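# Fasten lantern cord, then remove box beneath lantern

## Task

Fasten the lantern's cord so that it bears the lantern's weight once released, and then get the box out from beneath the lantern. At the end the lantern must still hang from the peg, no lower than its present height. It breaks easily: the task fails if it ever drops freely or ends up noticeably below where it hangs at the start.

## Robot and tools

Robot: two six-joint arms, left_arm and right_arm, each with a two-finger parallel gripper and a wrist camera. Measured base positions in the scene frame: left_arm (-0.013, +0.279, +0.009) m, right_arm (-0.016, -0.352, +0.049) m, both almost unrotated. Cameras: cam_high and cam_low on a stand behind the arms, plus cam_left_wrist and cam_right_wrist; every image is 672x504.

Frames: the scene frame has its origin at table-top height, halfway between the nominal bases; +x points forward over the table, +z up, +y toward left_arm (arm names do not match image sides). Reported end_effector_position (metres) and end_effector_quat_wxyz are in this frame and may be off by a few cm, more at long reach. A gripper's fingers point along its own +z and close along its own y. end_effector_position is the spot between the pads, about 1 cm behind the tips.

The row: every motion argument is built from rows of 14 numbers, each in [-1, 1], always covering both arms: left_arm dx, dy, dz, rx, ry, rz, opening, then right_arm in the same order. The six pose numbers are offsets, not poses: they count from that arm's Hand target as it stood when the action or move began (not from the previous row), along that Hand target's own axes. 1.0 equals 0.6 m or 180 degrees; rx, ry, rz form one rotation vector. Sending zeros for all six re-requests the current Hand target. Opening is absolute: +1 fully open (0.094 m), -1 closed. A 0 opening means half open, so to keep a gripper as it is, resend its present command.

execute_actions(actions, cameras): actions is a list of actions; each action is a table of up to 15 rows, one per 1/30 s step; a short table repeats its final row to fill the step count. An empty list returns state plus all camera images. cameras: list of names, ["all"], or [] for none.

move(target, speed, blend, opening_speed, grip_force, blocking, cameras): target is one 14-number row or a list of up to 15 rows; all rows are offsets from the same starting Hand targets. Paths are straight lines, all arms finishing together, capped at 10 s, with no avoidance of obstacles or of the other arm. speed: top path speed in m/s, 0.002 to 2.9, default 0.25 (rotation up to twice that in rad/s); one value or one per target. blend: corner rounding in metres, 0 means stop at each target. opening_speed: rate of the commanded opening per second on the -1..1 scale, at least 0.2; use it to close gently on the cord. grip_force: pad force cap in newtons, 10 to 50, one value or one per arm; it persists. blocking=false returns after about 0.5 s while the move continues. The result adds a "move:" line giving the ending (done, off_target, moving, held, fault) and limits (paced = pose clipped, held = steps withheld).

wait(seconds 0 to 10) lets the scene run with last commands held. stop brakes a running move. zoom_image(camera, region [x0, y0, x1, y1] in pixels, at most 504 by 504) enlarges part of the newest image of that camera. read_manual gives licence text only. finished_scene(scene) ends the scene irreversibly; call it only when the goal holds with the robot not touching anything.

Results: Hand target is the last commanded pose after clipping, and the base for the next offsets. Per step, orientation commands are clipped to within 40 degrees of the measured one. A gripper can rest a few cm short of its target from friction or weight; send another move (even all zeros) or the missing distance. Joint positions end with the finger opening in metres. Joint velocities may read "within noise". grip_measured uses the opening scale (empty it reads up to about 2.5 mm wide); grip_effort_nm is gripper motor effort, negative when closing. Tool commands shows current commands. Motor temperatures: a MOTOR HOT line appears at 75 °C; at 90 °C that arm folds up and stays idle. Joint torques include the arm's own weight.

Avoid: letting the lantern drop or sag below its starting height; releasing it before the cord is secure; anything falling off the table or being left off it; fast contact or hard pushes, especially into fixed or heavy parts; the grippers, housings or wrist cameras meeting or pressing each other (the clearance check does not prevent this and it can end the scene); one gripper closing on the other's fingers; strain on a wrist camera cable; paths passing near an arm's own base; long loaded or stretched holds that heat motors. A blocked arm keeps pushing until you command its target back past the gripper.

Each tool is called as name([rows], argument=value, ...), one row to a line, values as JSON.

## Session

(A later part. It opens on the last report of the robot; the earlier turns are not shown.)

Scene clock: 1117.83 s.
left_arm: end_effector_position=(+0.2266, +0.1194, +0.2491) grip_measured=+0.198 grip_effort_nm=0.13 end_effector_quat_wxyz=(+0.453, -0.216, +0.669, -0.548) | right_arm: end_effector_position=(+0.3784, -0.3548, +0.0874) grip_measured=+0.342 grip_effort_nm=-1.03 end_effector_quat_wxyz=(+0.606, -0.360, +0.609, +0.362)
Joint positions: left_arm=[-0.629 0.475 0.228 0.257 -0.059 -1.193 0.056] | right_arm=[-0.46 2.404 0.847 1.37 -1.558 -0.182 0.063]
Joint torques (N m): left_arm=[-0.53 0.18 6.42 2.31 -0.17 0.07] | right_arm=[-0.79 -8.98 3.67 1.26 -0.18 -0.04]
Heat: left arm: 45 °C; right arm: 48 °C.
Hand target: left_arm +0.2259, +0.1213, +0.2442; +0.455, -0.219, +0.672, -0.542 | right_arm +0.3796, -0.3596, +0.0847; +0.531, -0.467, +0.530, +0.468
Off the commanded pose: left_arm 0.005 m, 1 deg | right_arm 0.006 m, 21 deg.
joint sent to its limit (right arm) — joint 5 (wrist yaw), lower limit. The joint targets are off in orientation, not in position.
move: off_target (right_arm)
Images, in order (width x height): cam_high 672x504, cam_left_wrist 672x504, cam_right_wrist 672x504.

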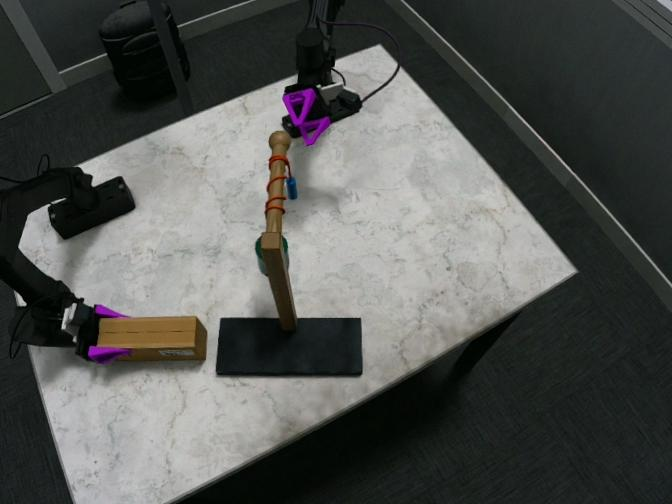

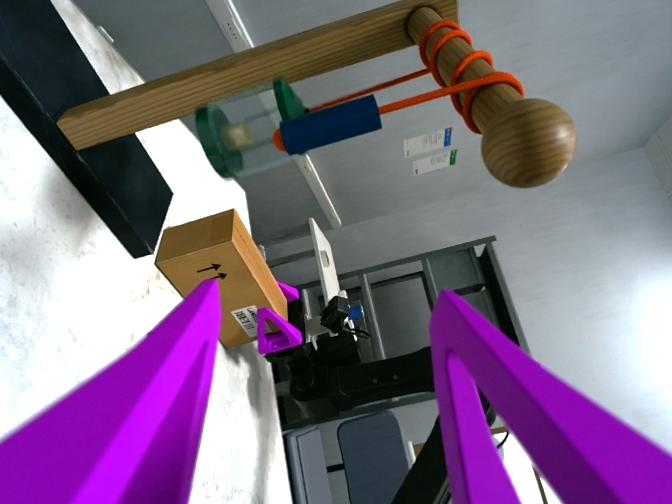

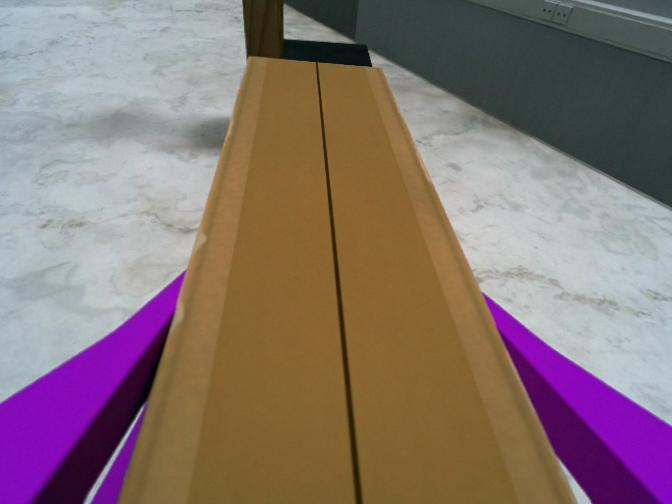

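move([
  [0,0,0,0,0,0,0.2,0,0,0,0,0,0,0.6],
  [0,0,0,0,0,0,0.2,0,0,0,0,0,0,0.9],
  [0,0,0,0,0,0,0.2,0,0.054,-0.14,0.05,0,0,0.9],
], speed=0.07, opening_speed=0.4, cameras=["cam_left_wrist","cam_right_wrist","cam_high"])

wait(seconds=2, cameras=["cam_left_wrist"])

Scene clock: 1136.77 s.
left_arm: end_effector_position=(+0.2266, +0.1194, +0.2491) grip_measured=+0.198 grip_effort_nm=0.13 end_effector_quat_wxyz=(+0.453, -0.216, +0.669, -0.548) | right_arm: end_effector_position=(+0.3394, -0.4380, +0.0774) grip_measured=+0.897 grip_effort_nm=0.15 end_effector_quat_wxyz=(+0.646, -0.268, +0.656, +0.284)
Joint positions: left_arm=[-0.629 0.475 0.228 0.257 -0.059 -1.193 0.056] | right_arm=[-0.731 2.389 0.719 1.38 -1.559 -0.263 0.089]
Joint torques (N m): left_arm=[-0.57 0.17 6.48 2.32 -0.18 0.06] | right_arm=[-0.39 -11.66 1.03 1.34 -0.23 -0.06]
Motor temperatures (°C): left_arm=[23 28 41 46 26 23 25] | right_arm=[23 48 26 26 21 21 29]
Heat: left arm: 46 °C; right arm: 48 °C.
Hand target: left_arm +0.2259, +0.1213, +0.2442; +0.455, -0.219, +0.672, -0.542 | right_arm +0.3370, -0.4388, +0.0845; +0.566, -0.424, +0.565, +0.425
Off the commanded pose: left_arm 0.005 m, 1 deg | right_arm 0.008 m, 28 deg.
joint sent to its limit (right arm) — joint 5 (wrist yaw), lower limit. The joint targets are off in orientation, not in position.
move: off_target (right_arm); target 2's new opening was sent with right_arm's hand 0.006 m and 21 deg from that target
Images, in order (width x height): cam_high 672x504, cam_left_wrist 672x504, cam_right_wrist 672x504.

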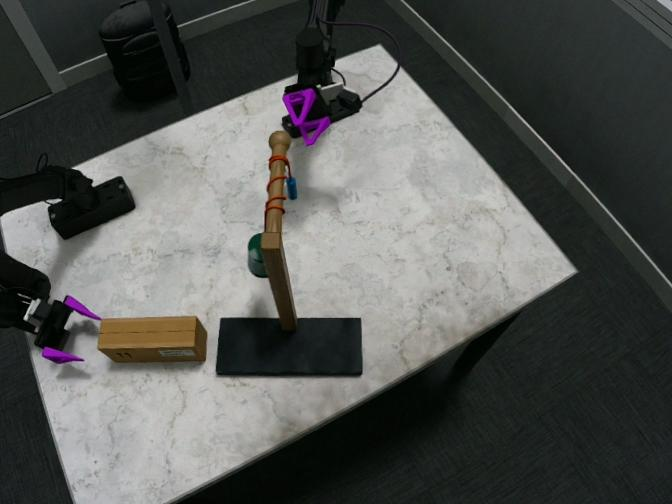

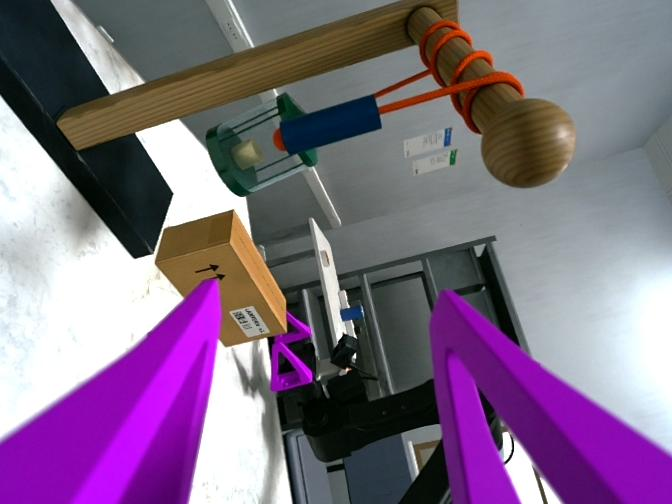

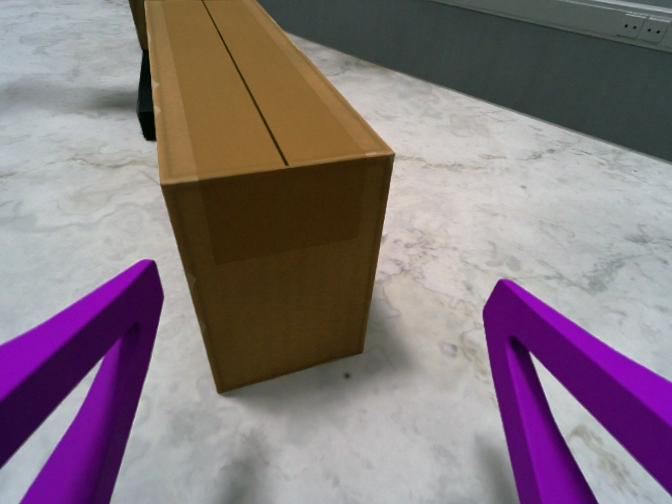

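Scene clock: 1138.77 s.
left_arm: end_effector_position=(+0.2266, +0.1194, +0.2491) grip_measured=+0.198 grip_effort_nm=0.13 end_effector_quat_wxyz=(+0.453, -0.216, +0.669, -0.548) | right_arm: end_effector_position=(+0.3394, -0.4380, +0.0774) grip_measured=+0.897 grip_effort_nm=0.15 end_effector_quat_wxyz=(+0.646, -0.268, +0.656, +0.284)
Joint positions: left_arm=[-0.629 0.475 0.228 0.257 -0.059 -1.193 0.056] | right_arm=[-0.731 2.389 0.719 1.38 -1.559 -0.263 0.089]
Joint torques (N m): left_arm=[-0.53 0.2 6.48 2.32 -0.18 0.08] | right_arm=[-0.39 -11.67 1.02 1.34 -0.23 -0.07]
Heat: left arm: 46 °C; right arm: 48 °C.
Hand target: left_arm +0.2259, +0.1213, +0.2442; +0.455, -0.219, +0.672, -0.542 | right_arm +0.3370, -0.4388, +0.0845; +0.566, -0.424, +0.565, +0.425
Tool commands: left_gripper/opening=+0.2 right_gripper/opening=+0.9
Off the commanded pose: left_arm 0.005 m, 1 deg | right_arm 0.008 m, 28 deg.
wait: 2.00 s; at rest by 0.17 s
Images, in order (width x height): cam_left_wrist 672x504.

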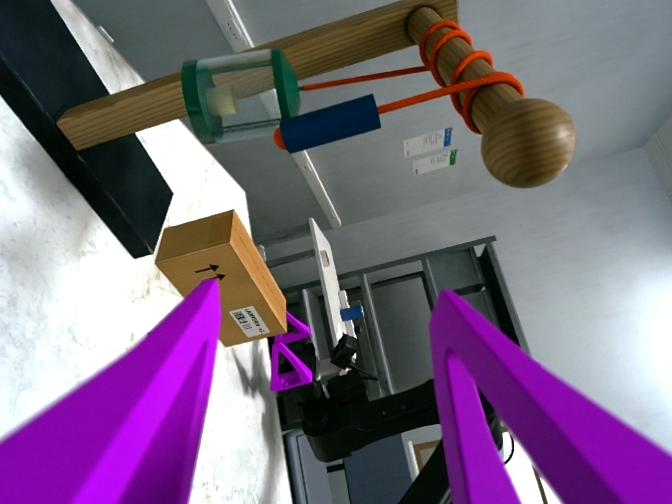

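finished_scene(scene=2)

The scene is finished: the task was done.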